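# Hang the blue mug on the mug tree

## Task

Put the blue mug onto the mug tree so that it hangs from one of the tree's branches by its handle, with the mug not resting on or touching the tree's base.

## Robot and tools

Robot: two arms over a table. left_arm carries a five-finger left hand and sits on the +y side; right_arm carries a right hand. The names do not match image sides. Measured base positions in the scene frame: left_arm (+0.047, +0.325, +0.037) m, nearly unrotated (quat_wxyz +1.000, 0, 0, -0.014); right_arm (-0.039, -0.276, +0.028) m (quat_wxyz +1.000, 0, 0, +0.009). A two-camera stand is fixed to the floor behind the arms. Loose objects may occasionally get a brief shove from outside.

Frames: the scene frame has its origin at table-top height, halfway between the nominal bases, +x out over the table, +z up. Fixed cameras and the table use it. Each arm reports its hand pose, velocities and targets in its own base frame, and its pose offsets run along its own base axes; rotations turn about the current Hand target position. Reported positions and orientations can be wrong by a few cm, more at long reach.

Hand point: a spot 0.15 m out from the wrist mounting face along the fingers, 0.05 m in front of the palm. Its +z runs along straight fingers, +y out of the palm; +x points away from the thumb on the right hand and toward the thumb on the left hand. Straight fingers extend 0.06-0.07 m past the point and lie 0.06 m behind it (-y). A wrist bracket on the little-finger side can collide with things.

The 28-number row (every number in [-1, 1], both arms always present): left_arm dx, dy, dz, rx, ry, rz; left hand thumb_turn, thumb_bend, index, middle, ring, little; left force_limit, speed; then the same 14 for right_arm. Pose numbers are offsets, not poses: each is measured from that arm's Hand target at the start of the action (every row of one action uses that same start), scaled so 1.0 = 0.6 m or 180 degrees; rx, ry, rz form a single rotation vector. Sending six zeros re-requests the current Hand target. Hand motors are absolute targets: -1 open/straight, +1 closed; thumb_turn +1 places the thumb opposite the fingers. force_limit maps -1..+1 to about 0..10 N at the fingertip (0..15 N for the two thumb motors). speed rises from near zero at -1 to full at +0.48 and stays full to +1; full speed closes a finger in 0.49 s. For a soft grip close at speed -0.94 or below. Alternatively put grasp numbers a, b, c in the first three motor places and exactly 0 in the last three: a curls index and middle and bends the thumb, b curls ring and little, c swings the thumb in front of the palm; all three 0 opens the hand. To set a motor to zero individually write 0.001. There is no keep-as-is value: repeat the hand's last executed eight numbers (or, before any, its hand_measured plus hand_force_limit and hand_speed). The hand grips objects 0.035-0.065 m thick with the thumb in front, and handles down to about 0.025 m.

Tools:
- execute_actions(actions, cameras): actions is a list of actions; each is up to 15 rows, one per 1/30 s step, the last row repeating if fewer. Images only if actions is empty or cameras requests them (["all"], names, or []).
- move(target, speed, blend, blocking, cameras): target is one row or up to 15 rows; every row's offsets count from the same starting Hand targets. Paths are straight, rotate the short way, finish together, take 0.5-10 s. speed in m/s, 0.002 to 4.3, default 0.25 (rotation up to twice that in rad/s), one value or one per target. blend in m rounds corners; 0 stops at each. blocking=false returns after about 0.5 s while motion continues. No obstacle avoidance. Avoid paths near an arm's own base; route around it.
- wait(seconds 0-10, cameras): lets time pass holding commands.
- stop(cameras): brakes a running move.
- zoom_image(camera, region [x0, y0, x1, y1] in pixels, at most 504 by 504): enlarges part of the newest image of that camera.
- show_instructions(): shows the reference pages.
- finished_scene(scene=1): ends the scene for good; the mug must stay hung with the robot's help gone.

Cameras: cam_head_left, cam_head_right, cam_high, cam_low (896x504), cam_left_wrist, cam_right_wrist (672x504, fisheye).

Results: per arm end_effector_position (m) and end_effector_quat_wxyz in the base frame, Hand target (the next offsets start here), joint positions, velocities, torques (include gravity; noisy), motor temperatures. Per hand, six-value lists in motor order: hand_measured, hand_stopped_by (moving, target, force, stalled, fault), hand_load_n (positive = pushed open; a dropped grip falls near 0), plus hand_force_limit and hand_speed. A move adds a move: line (done, off_target, moving, held, fault) and limits (paced = pose clipped, held = steps withheld). Done only means within 10 mm and 2 degrees, not that nothing is touched.

Behaviour: the controller keeps commanded orientation within 40 degrees of the current one per step. Arms rest 1-3 cm (sometimes 5) from the command, usually low; resend the shortfall as an offset. A blocked arm keeps pressing; command a point back behind the hand to release. Locked fingers hold at least 15 N; to tighten, raise force_limit and send a target more closed than measured; to loosen, send one more open.

Avoid: dropping or flinging the mug, fast or hard contact, contact between the two arms or one hand gripping the other, knocking anything off the work area, overloading fingers, and overheating (MOTOR HOT at 85 °C; at 100 °C the arm goes limp for 30-60 s). Joint ranges (rad): waist ±2.880, shoulder 0 to 3.142, elbow 0 to 3.019, wrist pitch -1.693 to 1.571, wrist yaw ±1.571, wrist roll ±2.094.

Each tool is called after "Emit:" in YAML: its name, and indented under it one key for each argument.

Reference images:

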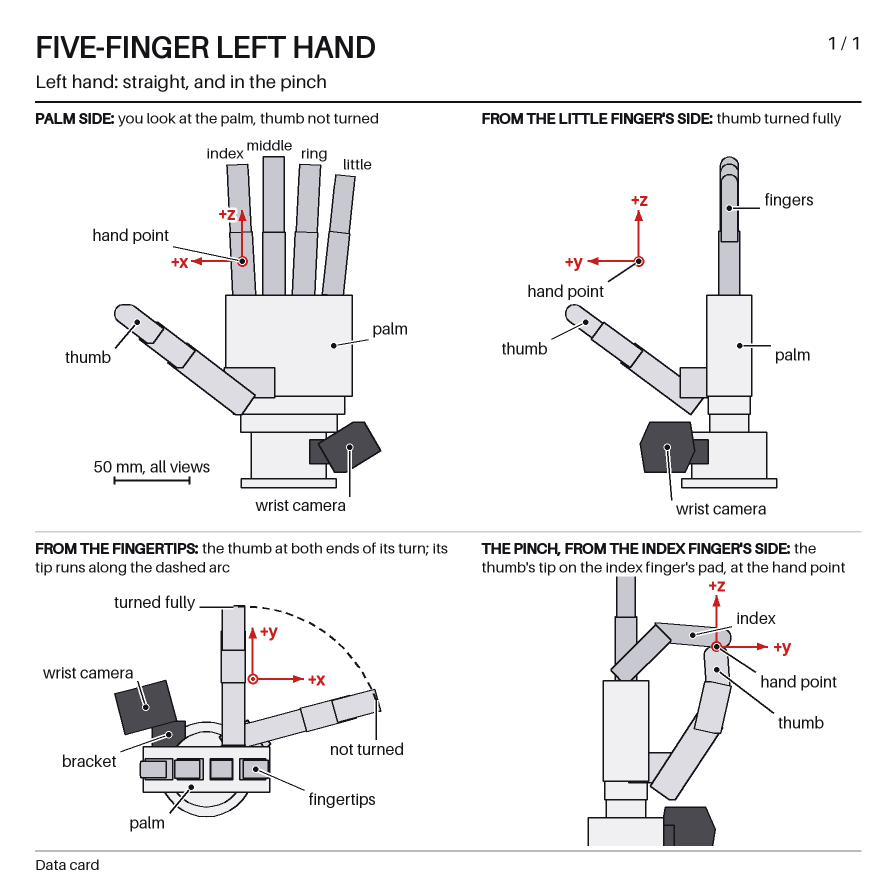

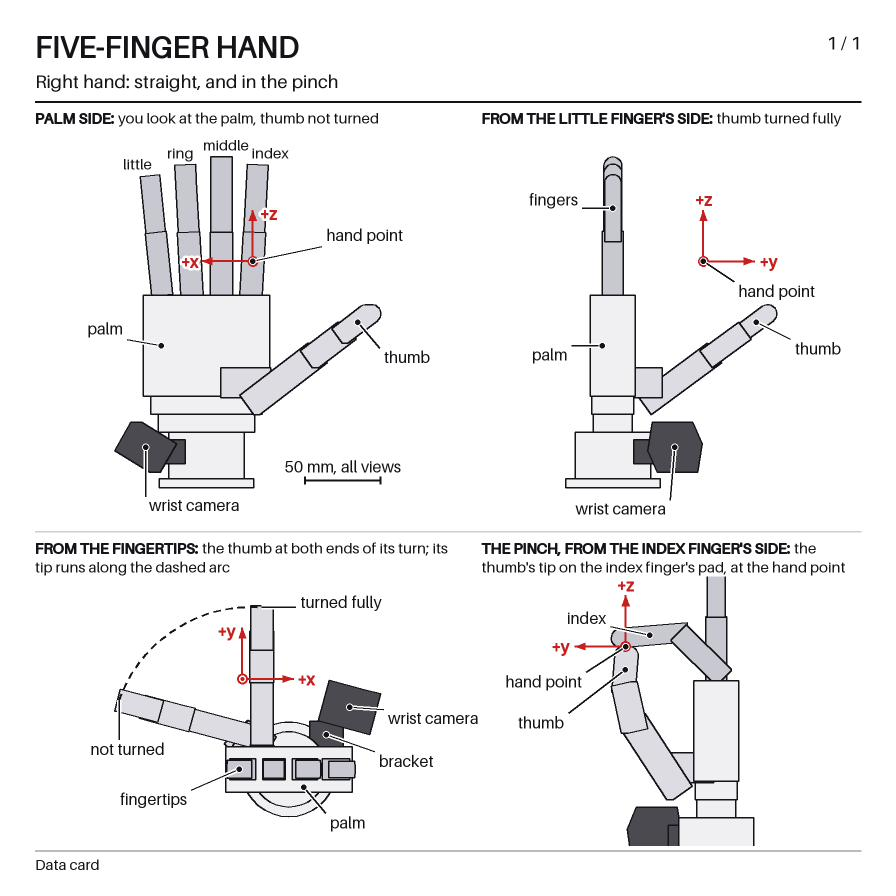

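## Session

Emit:
execute_actions:
  actions: []

Scene clock: 0.00 s.
left_arm: end_effector_position=(+0.6302, -0.0373, +0.0753) hand_measured=(-1.000, -1.000, -1.000, -1.000, -1.000, -1.000) hand_load_n=(+0.0, +0.0, +0.0, +0.0, +0.0, +0.0) hand_stopped_by=(target, target, target, target, target, target) hand_force_limit=0.00 hand_speed=-0.80 end_effector_quat_wxyz=(-0.070, +0.258, +0.961, -0.063) | right_arm: end_effector_position=(+0.6772, +0.0032, +0.1136) hand_measured=(-1.000, -1.000, -1.000, -1.000, -1.000, -1.000) hand_load_n=(+0.0, +0.0, +0.0, +0.0, +0.0, +0.0) hand_stopped_by=(target, target, target, target, target, target) hand_force_limit=0.00 hand_speed=-0.80 end_effector_quat_wxyz=(+0.416, +0.878, -0.154, +0.179)
Joint positions: left_arm=[-0.132 2.197 2.061 -1.591 0.106 1.972] | right_arm=[0.266 2.393 2.227 -1.451 0.938 -0.934]
Joint velocities: within noise
Joint torques (N m): no reading
Motor temperatures (°C): left_arm=[29 28 26 28 26 27] | right_arm=[31 26 30 30 29 26]
Heat: left arm: hottest waist 29 °C; right arm: hottest waist 31 °C.
Hand target: left_arm +0.6371, -0.0383, +0.0852; -0.058, +0.259, +0.962, -0.061 | right_arm +0.6803, +0.0042, +0.1088; +0.415, +0.879, -0.154, +0.179

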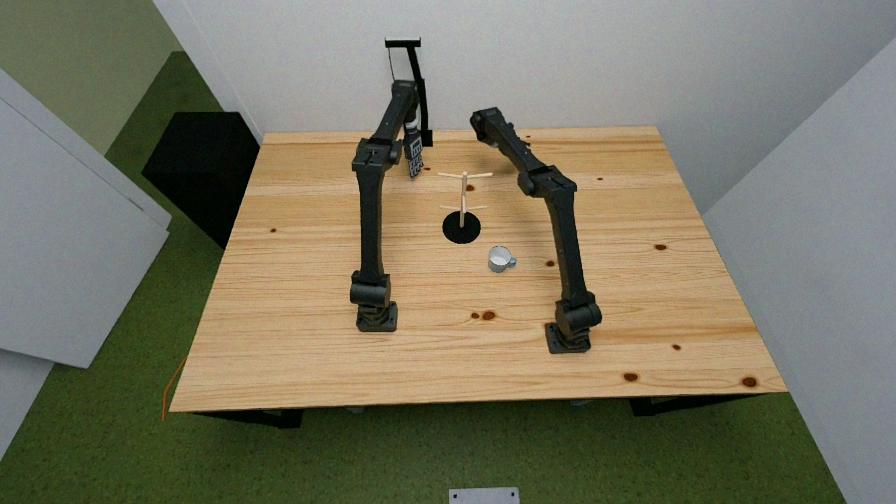

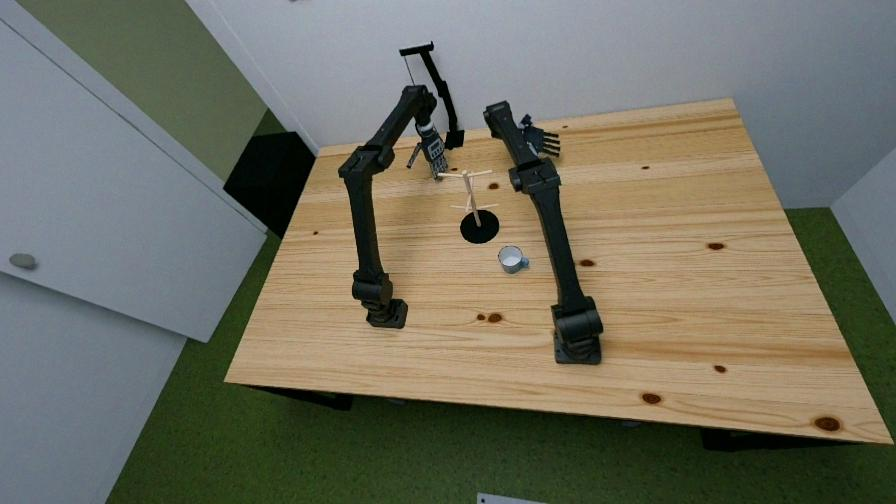

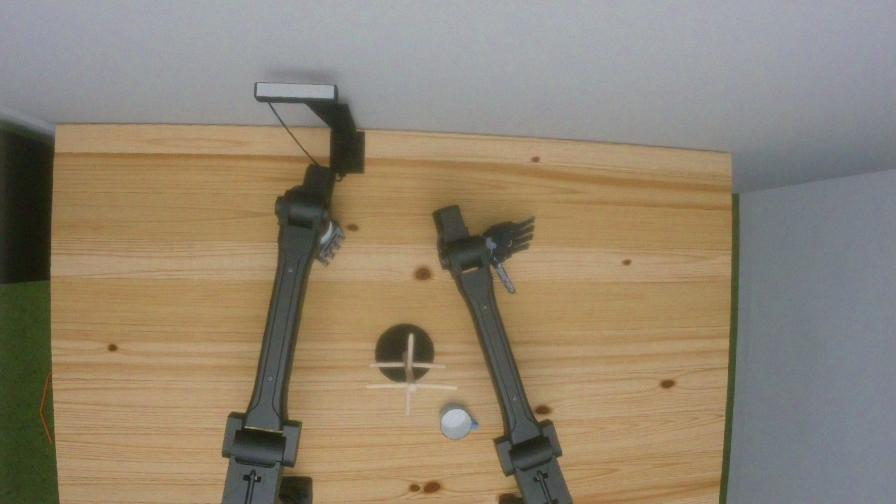

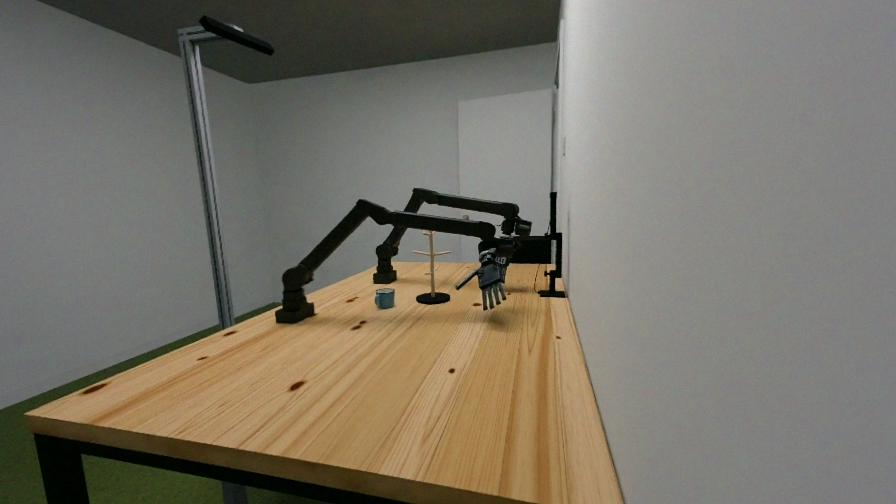

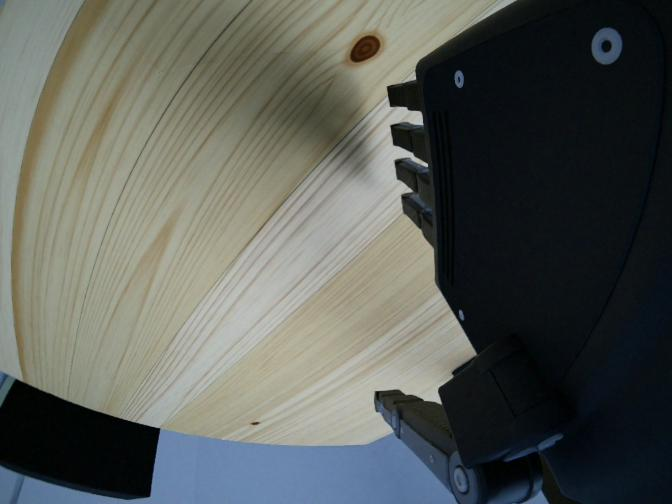

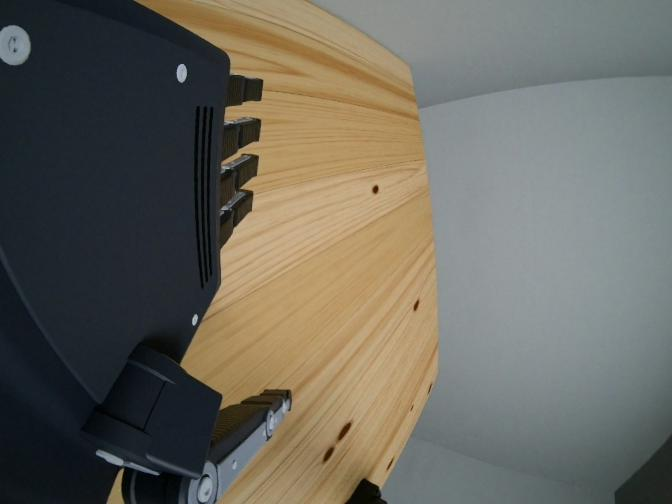

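Emit:
zoom_image:
  camera: "cam_high"
  region: [340, 300, 540, 460]

Emit:
zoom_image:
  camera: "cam_low"
  region: [340, 200, 480, 330]

Emit:
zoom_image:
  camera: "cam_head_left"
  region: [410, 150, 550, 290]

Emit:
zoom_image:
  camera: "cam_head_right"
  region: [420, 150, 560, 290]

Scaled by 2.520 from the camera's 896x504 image, which has a finer 1280x720 frame.

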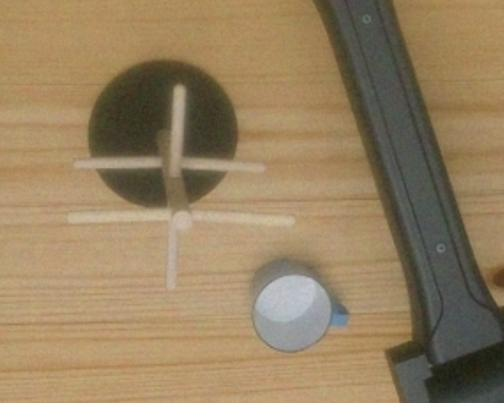

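Scaled by 3.600 from the camera's 896x504 image, which has a finer 1280x720 frame.

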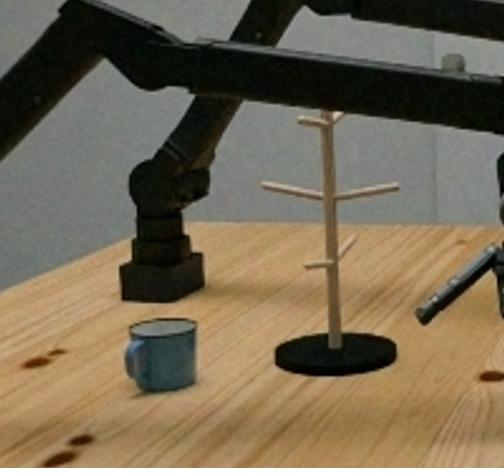

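Scaled by 3.600 from the camera's 896x504 image, which has a finer 1280x720 frame.

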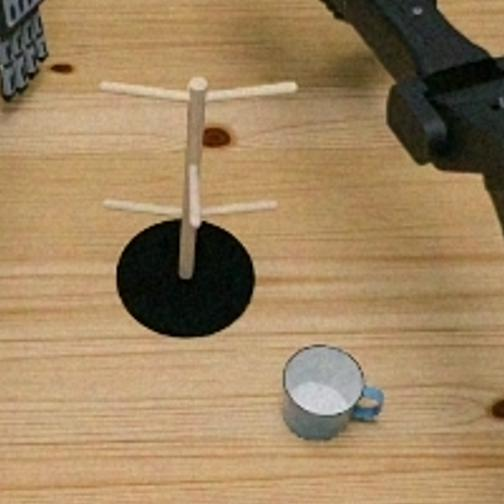

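Scaled by 3.600 from the camera's 896x504 image, which has a finer 1280x720 frame.

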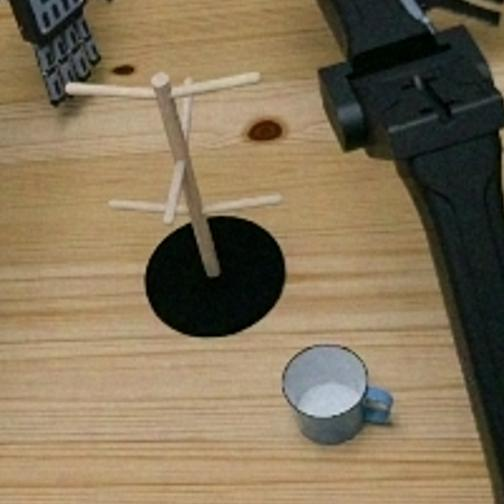

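Emit:
zoom_image:
  camera: "cam_head_left"
  region: [330, 260, 620, 370]

Emit:
zoom_image:
  camera: "cam_head_right"
  region: [330, 260, 620, 370]

Emit:
zoom_image:
  camera: "cam_high"
  region: [220, 200, 600, 504]

Emit:
zoom_image:
  camera: "cam_low"
  region: [260, 170, 580, 340]

Scaled by 1.738 from the camera's 896x504 image, which has a finer 1280x720 frame.

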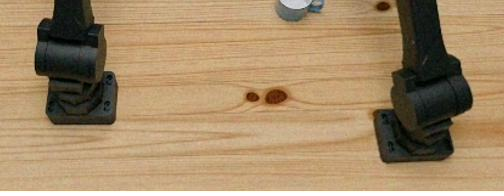

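Scaled by 1.738 from the camera's 896x504 image, which has a finer 1280x720 frame.

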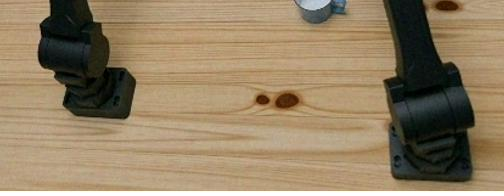

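Scaled by 1.326 from the camera's 896x504 image, which has a finer 1280x720 frame.

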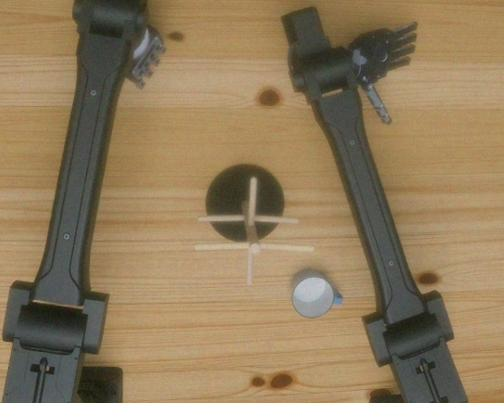

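Scaled by 1.575 from the camera's 896x504 image, which has a finer 1280x720 frame.

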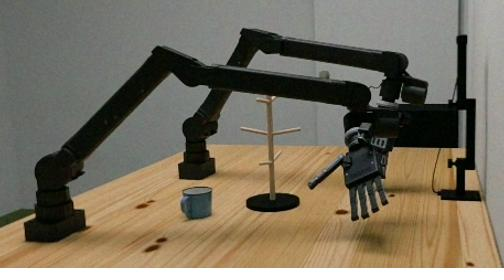

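Emit:
zoom_image:
  camera: "cam_head_left"
  region: [480, 235, 530, 285]

Emit:
zoom_image:
  camera: "cam_head_right"
  region: [490, 235, 540, 285]

Emit:
zoom_image:
  camera: "cam_high"
  region: [430, 390, 490, 450]

Emit:
zoom_image:
  camera: "cam_low"
  region: [365, 275, 415, 325]

Scaled by 10.080 from the camera's 896x504 image, which has a finer 1280x720 frame.

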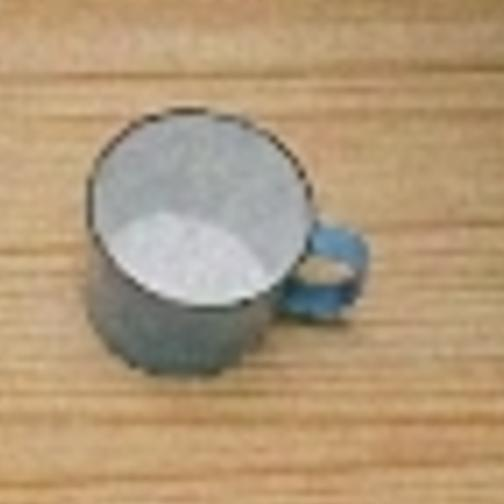

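Scaled by 10.080 from the camera's 896x504 image, which has a finer 1280x720 frame.

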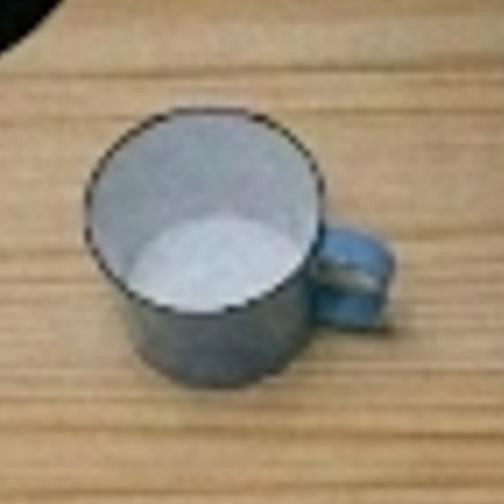

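Scaled by 8.400 from the camera's 896x504 image, which has a finer 1280x720 frame.

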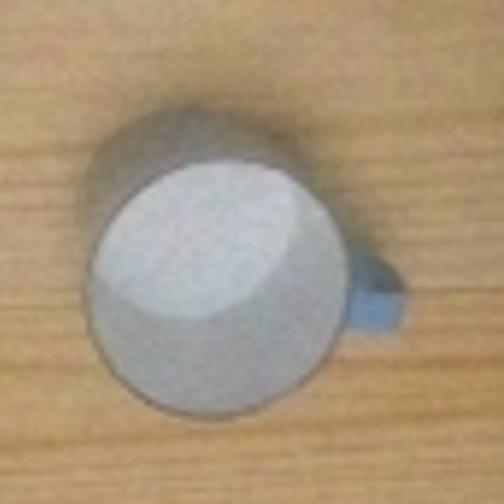

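Scaled by 10.080 from the camera's 896x504 image, which has a finer 1280x720 frame.

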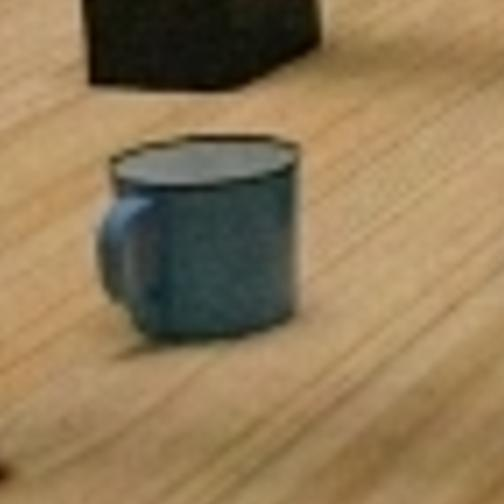

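Emit:
move:
  target:
    - [0,0,0,0,0,0,-1,-1,-1,-1,-1,-1,0,-0.8,-0.437,-0.144,0.379,-0.0128,-0.1753,-0.0329,1,-1,-1,-1,-1,-1,0,0]
    - [0,0,0,0,0,0,-1,-1,-1,-1,-1,-1,0,-0.8,-0.674,0.2935,0.419,0.1033,-0.3150,0.1917,1,-1,-1,-1,-1,-1,0,0]
  blend: [0.06, 0]
  speed: 0.3
  cameras: ["all"]

Scene clock: 78.43 s.
left_arm: end_effector_position=(+0.6302, -0.0373, +0.0753) hand_measured=(-1.000, -1.000, -1.000, -1.000, -1.000, -1.000) hand_load_n=(+0.0, +0.0, +0.0, +0.0, +0.0, +0.0) hand_stopped_by=(target, target, target, target, target, target) hand_force_limit=0.00 hand_speed=-0.80 end_effector_quat_wxyz=(-0.070, +0.258, +0.961, -0.063) | right_arm: end_effector_position=(+0.2784, +0.1768, +0.3634) hand_measured=(+1.000, -1.000, -1.000, -1.000, -1.000, -1.000) hand_load_n=(+0.5, +0.0, +0.0, +0.0, +0.0, +0.0) hand_stopped_by=(target, target, target, target, target, target) hand_force_limit=0.00 hand_speed=0.00 end_effector_quat_wxyz=(+0.094, +0.749, -0.098, +0.648)
Joint positions: left_arm=[-0.132 2.197 2.061 -1.591 0.106 1.972] | right_arm=[1.194 1.023 1 -0.923 1.396 -0.647]
Joint torques (N m): left_arm=[-0.5 -21.83 8.38 -0.31 0.11 0.03] | right_arm=[1.49 -3.96 7.51 1.02 0.78 0.02]
Motor temperatures (°C): left_arm=[29 33 33 28 26 27] | right_arm=[31 30 36 30 30 26]
Heat: left arm: hottest shoulder 33 °C; right arm: hottest elbow 36 °C.
Hand target: left_arm +0.6371, -0.0383, +0.0852; -0.058, +0.259, +0.962, -0.061 | right_arm +0.2759, +0.1803, +0.3600; +0.086, +0.748, -0.099, +0.651
Off the commanded pose: left_arm 0.012 m, 1 deg | right_arm 0.005 m, 1 deg.
move: off_target (left_arm)

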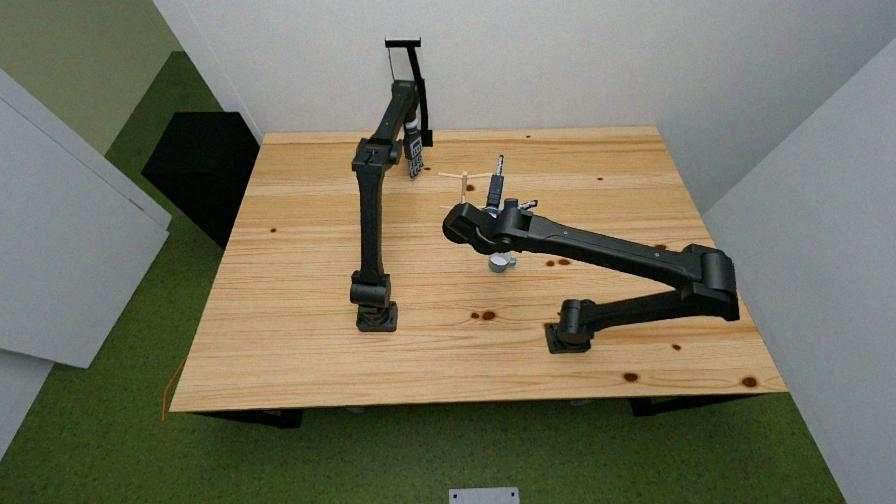

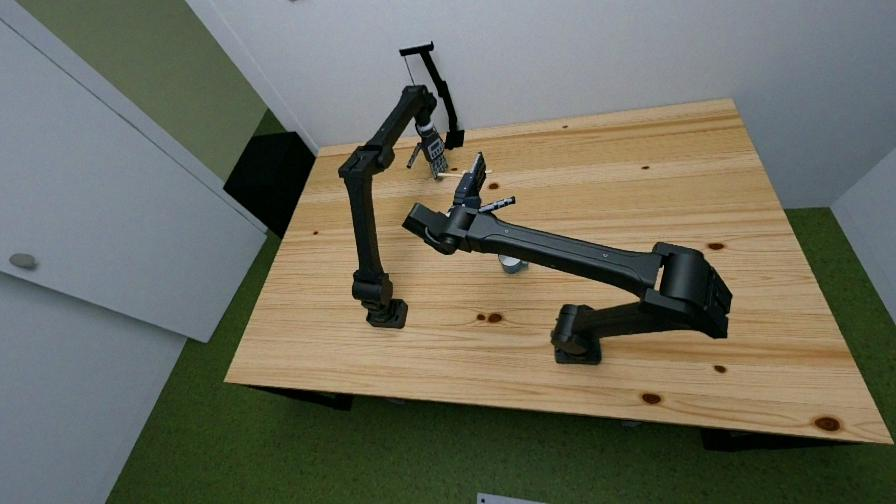

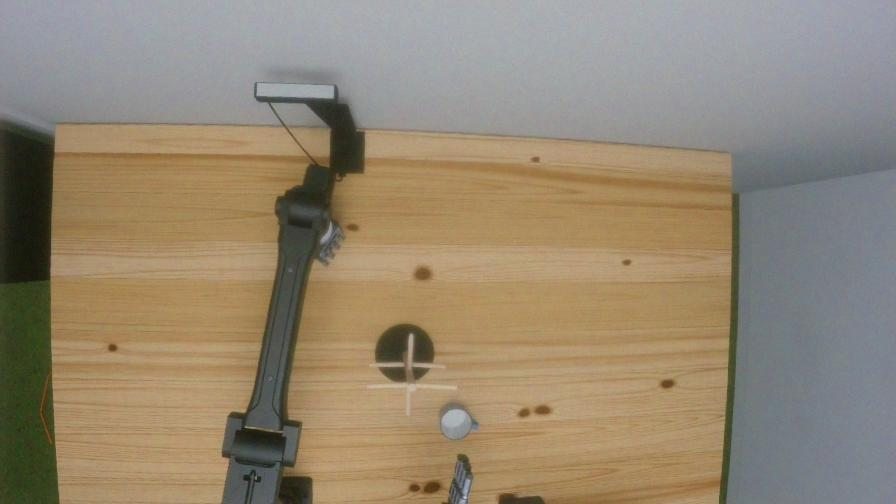

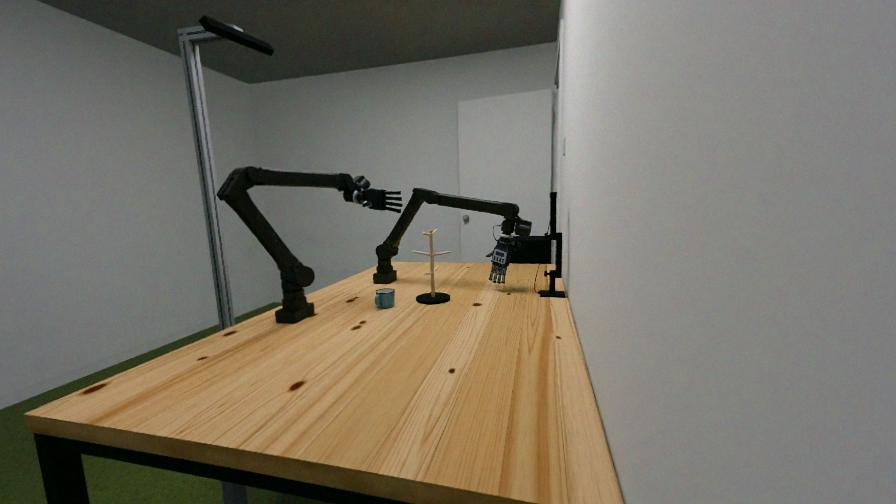

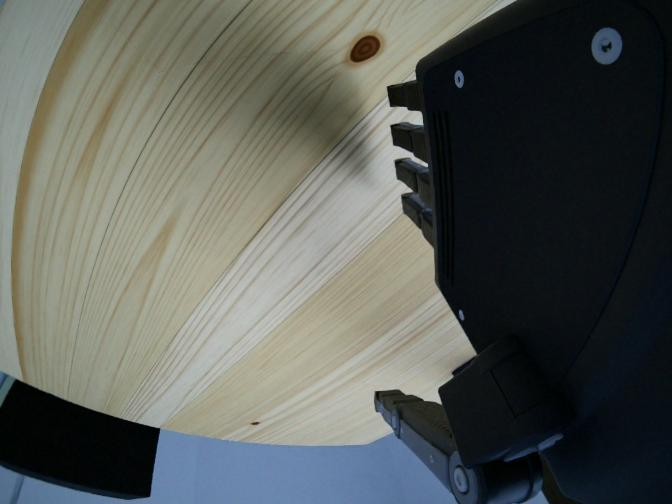

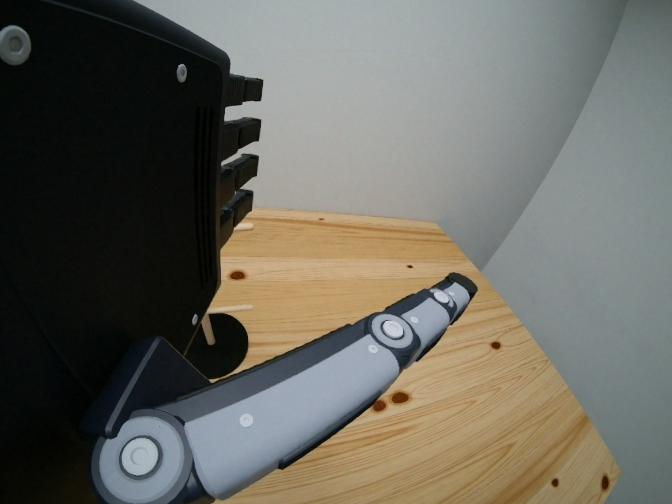

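Emit:
zoom_image:
  camera: "cam_head_left"
  region: [440, 140, 560, 280]

Emit:
zoom_image:
  camera: "cam_head_right"
  region: [430, 140, 550, 280]

Emit:
zoom_image:
  camera: "cam_low"
  region: [330, 165, 470, 315]

Emit:
zoom_image:
  camera: "cam_high"
  region: [360, 384, 520, 504]

Scaled by 3.600 from the camera's 896x504 image, which has a finer 1280x720 frame.

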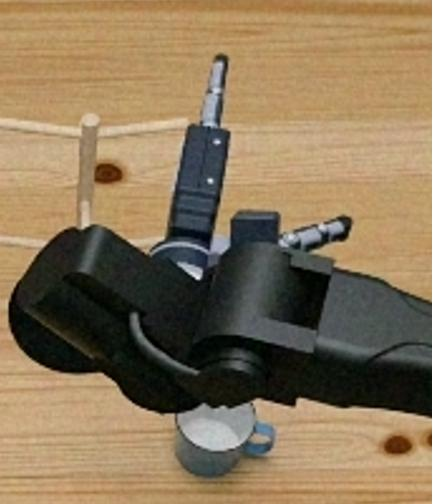

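Scaled by 3.600 from the camera's 896x504 image, which has a finer 1280x720 frame.

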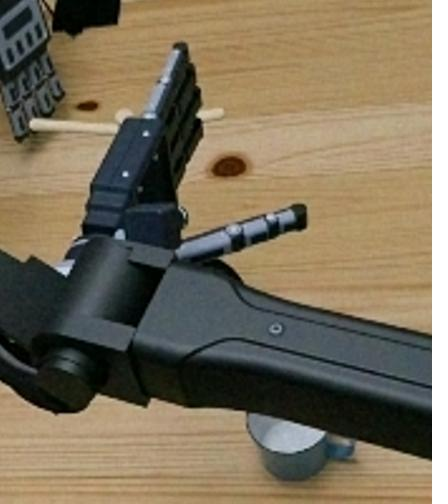

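Scaled by 3.360 from the camera's 896x504 image, which has a finer 1280x720 frame.

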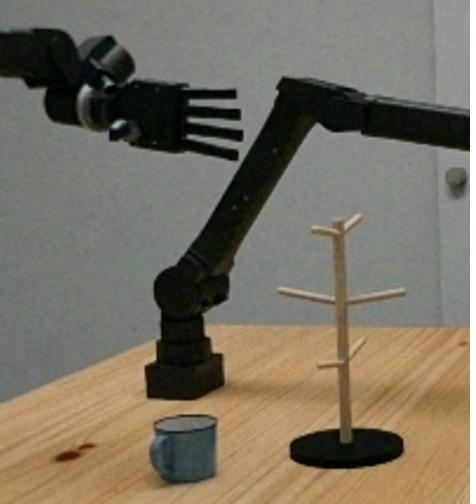

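Scaled by 3.150 from the camera's 896x504 image, which has a finer 1280x720 frame.

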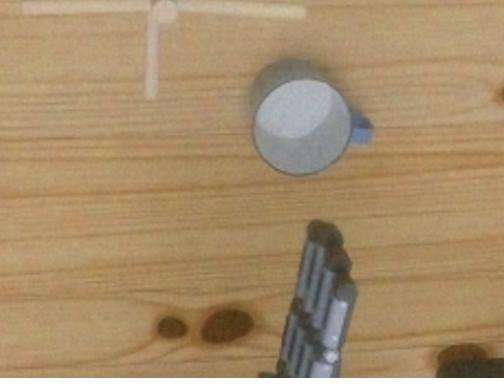

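Emit:
move:
  target: [0,0,0,0,0,0,-1,-1,-1,-1,-1,-1,0,-0.8,0.013,0.048,-0.367,0,0,0,1,-1,-1,-1,-1,-1,0,0]
  speed: 0.25
  cameras: ["all"]

Scene clock: 86.23 s.
left_arm: end_effector_position=(+0.6302, -0.0373, +0.0753) hand_measured=(-1.000, -1.000, -1.000, -1.000, -1.000, -1.000) hand_load_n=(+0.0, +0.0, -0.5, +0.0, +0.0, +0.0) hand_stopped_by=(target, target, target, target, target, target) hand_force_limit=0.00 hand_speed=-0.80 end_effector_quat_wxyz=(-0.070, +0.258, +0.961, -0.063) | right_arm: end_effector_position=(+0.2865, +0.2081, +0.1446) hand_measured=(+1.000, -1.000, -1.000, -1.000, -1.000, -1.000) hand_load_n=(+0.5, +0.0, +0.0, +0.0, +0.0, +0.0) hand_stopped_by=(target, target, target, target, target, target) hand_force_limit=0.00 hand_speed=0.00 end_effector_quat_wxyz=(+0.083, +0.747, -0.112, +0.650)
Joint positions: left_arm=[-0.132 2.197 2.061 -1.591 0.106 1.972] | right_arm=[1.204 1.36 0.651 -0.29 1.402 -0.556]
Joint torques (N m): left_arm=[-0.38 -21.77 8.43 -0.32 0.1 0.03] | right_arm=[1.38 -5.48 5.87 0.96 0.79 -0.19]
Heat: left arm: hottest shoulder 34 °C; right arm: hottest elbow 36 °C.
Hand target: left_arm +0.6371, -0.0383, +0.0852; -0.058, +0.259, +0.962, -0.061 | right_arm +0.2838, +0.2092, +0.1400; +0.086, +0.748, -0.099, +0.651
Off the commanded pose: left_arm 0.012 m, 1 deg | right_arm 0.006 m, 2 deg.
move: off_target (left_arm)

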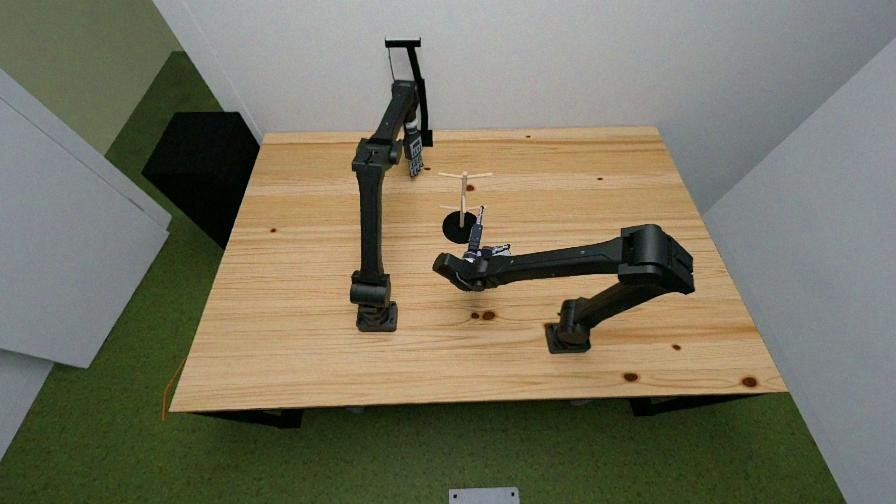

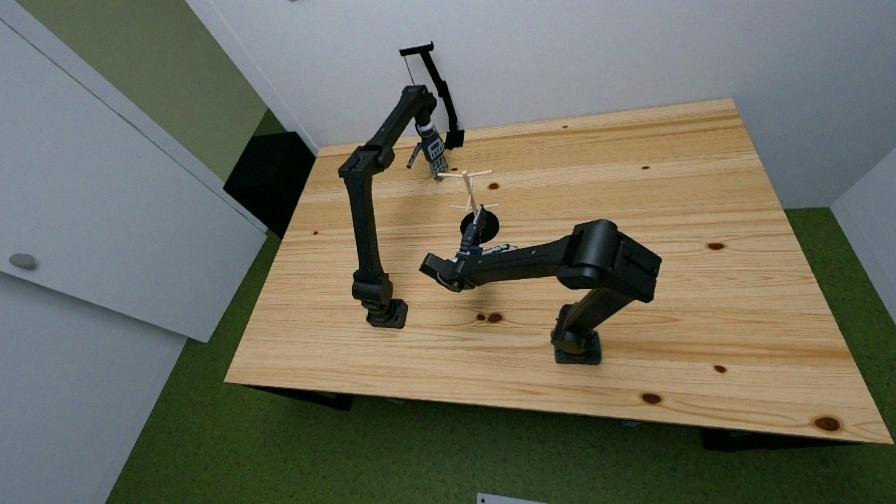

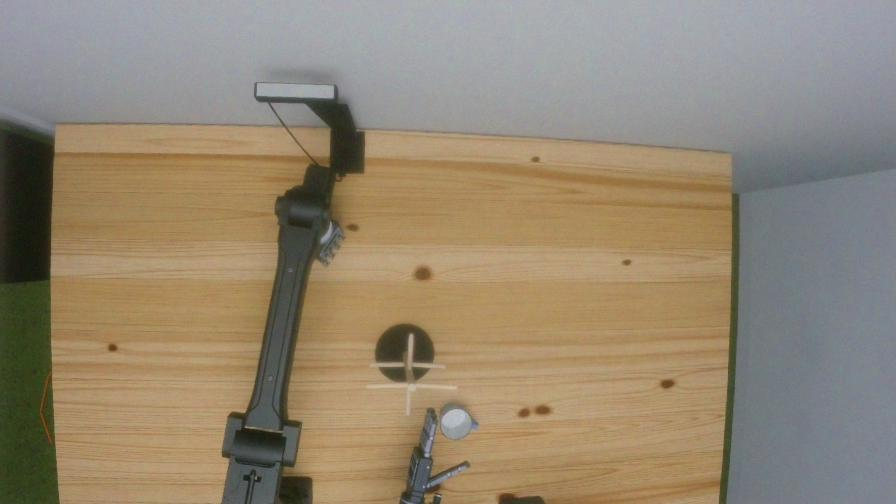

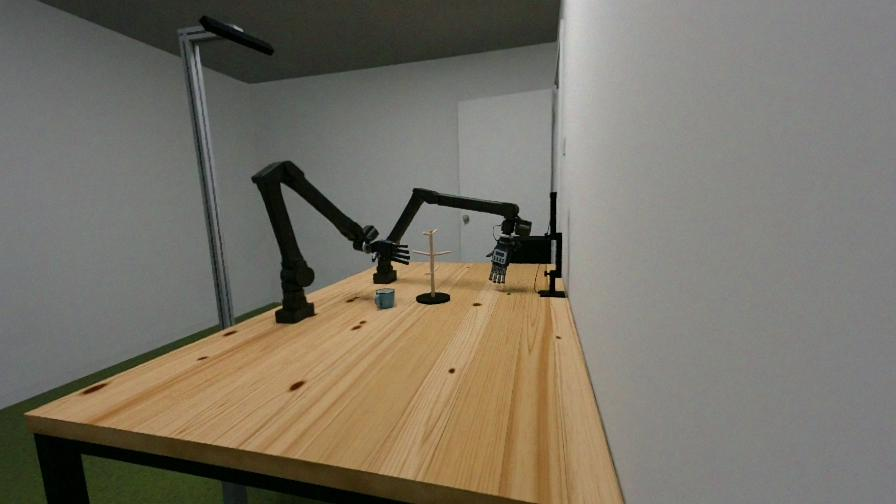

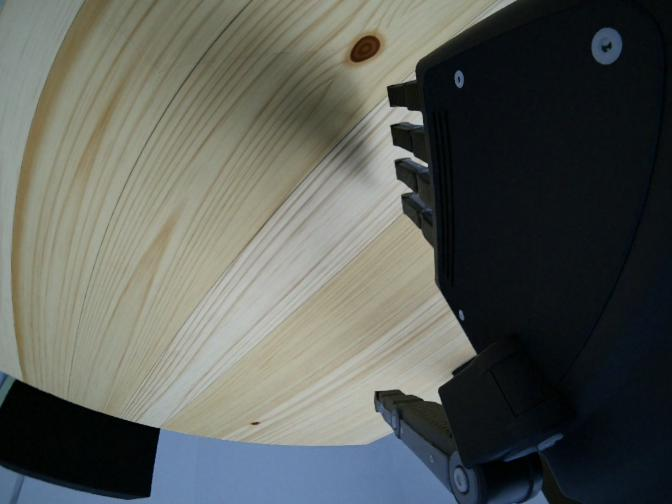

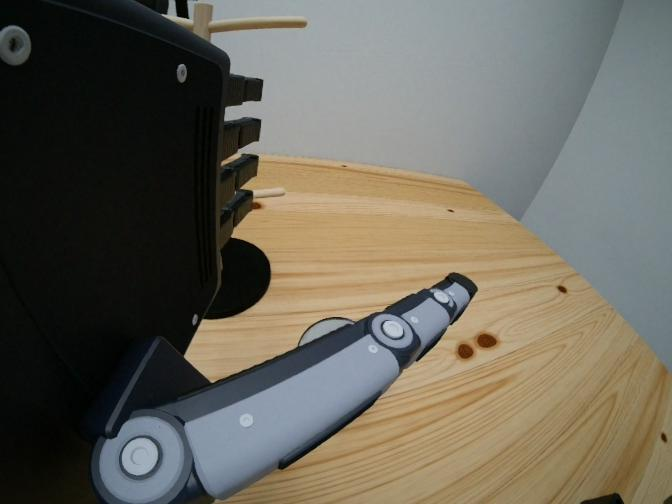

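Emit:
zoom_image:
  camera: "cam_high"
  region: [370, 380, 500, 504]

Emit:
zoom_image:
  camera: "cam_low"
  region: [350, 215, 450, 315]

Emit:
zoom_image:
  camera: "cam_head_left"
  region: [430, 190, 530, 300]

Emit:
zoom_image:
  camera: "cam_head_right"
  region: [430, 190, 530, 300]

Scaled by 3.877 from the camera's 896x504 image, which has a finer 1280x720 frame.

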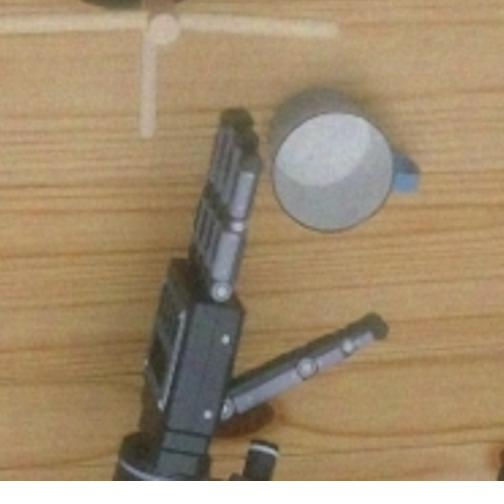

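Scaled by 5.040 from the camera's 896x504 image, which has a finer 1280x720 frame.

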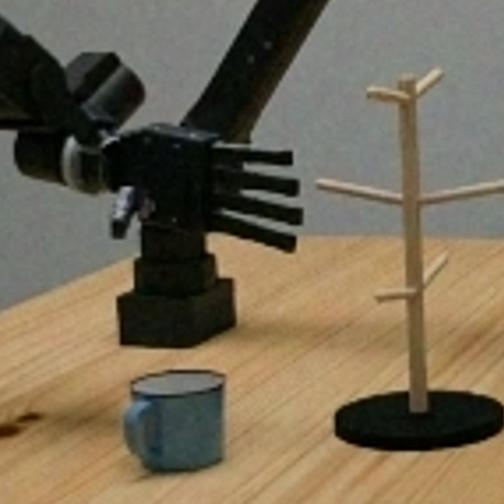

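Scaled by 4.582 from the camera's 896x504 image, which has a finer 1280x720 frame.

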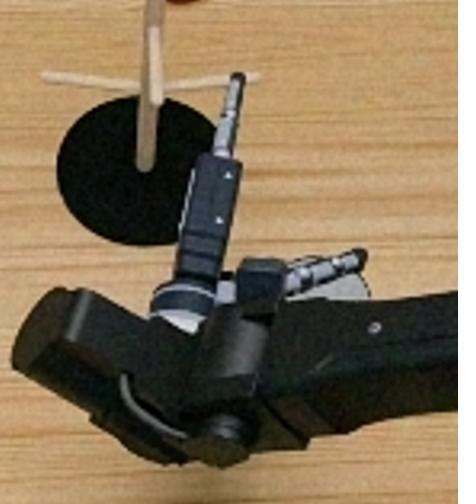

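Scaled by 4.582 from the camera's 896x504 image, which has a finer 1280x720 frame.

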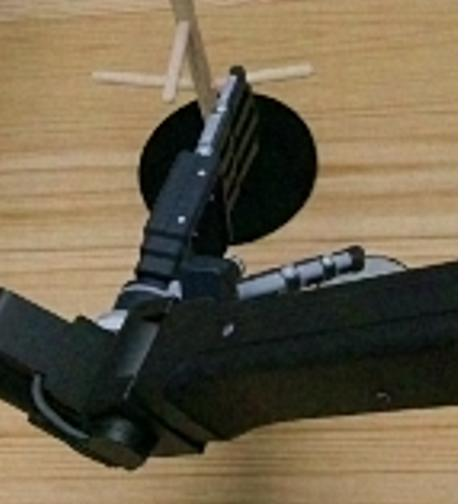

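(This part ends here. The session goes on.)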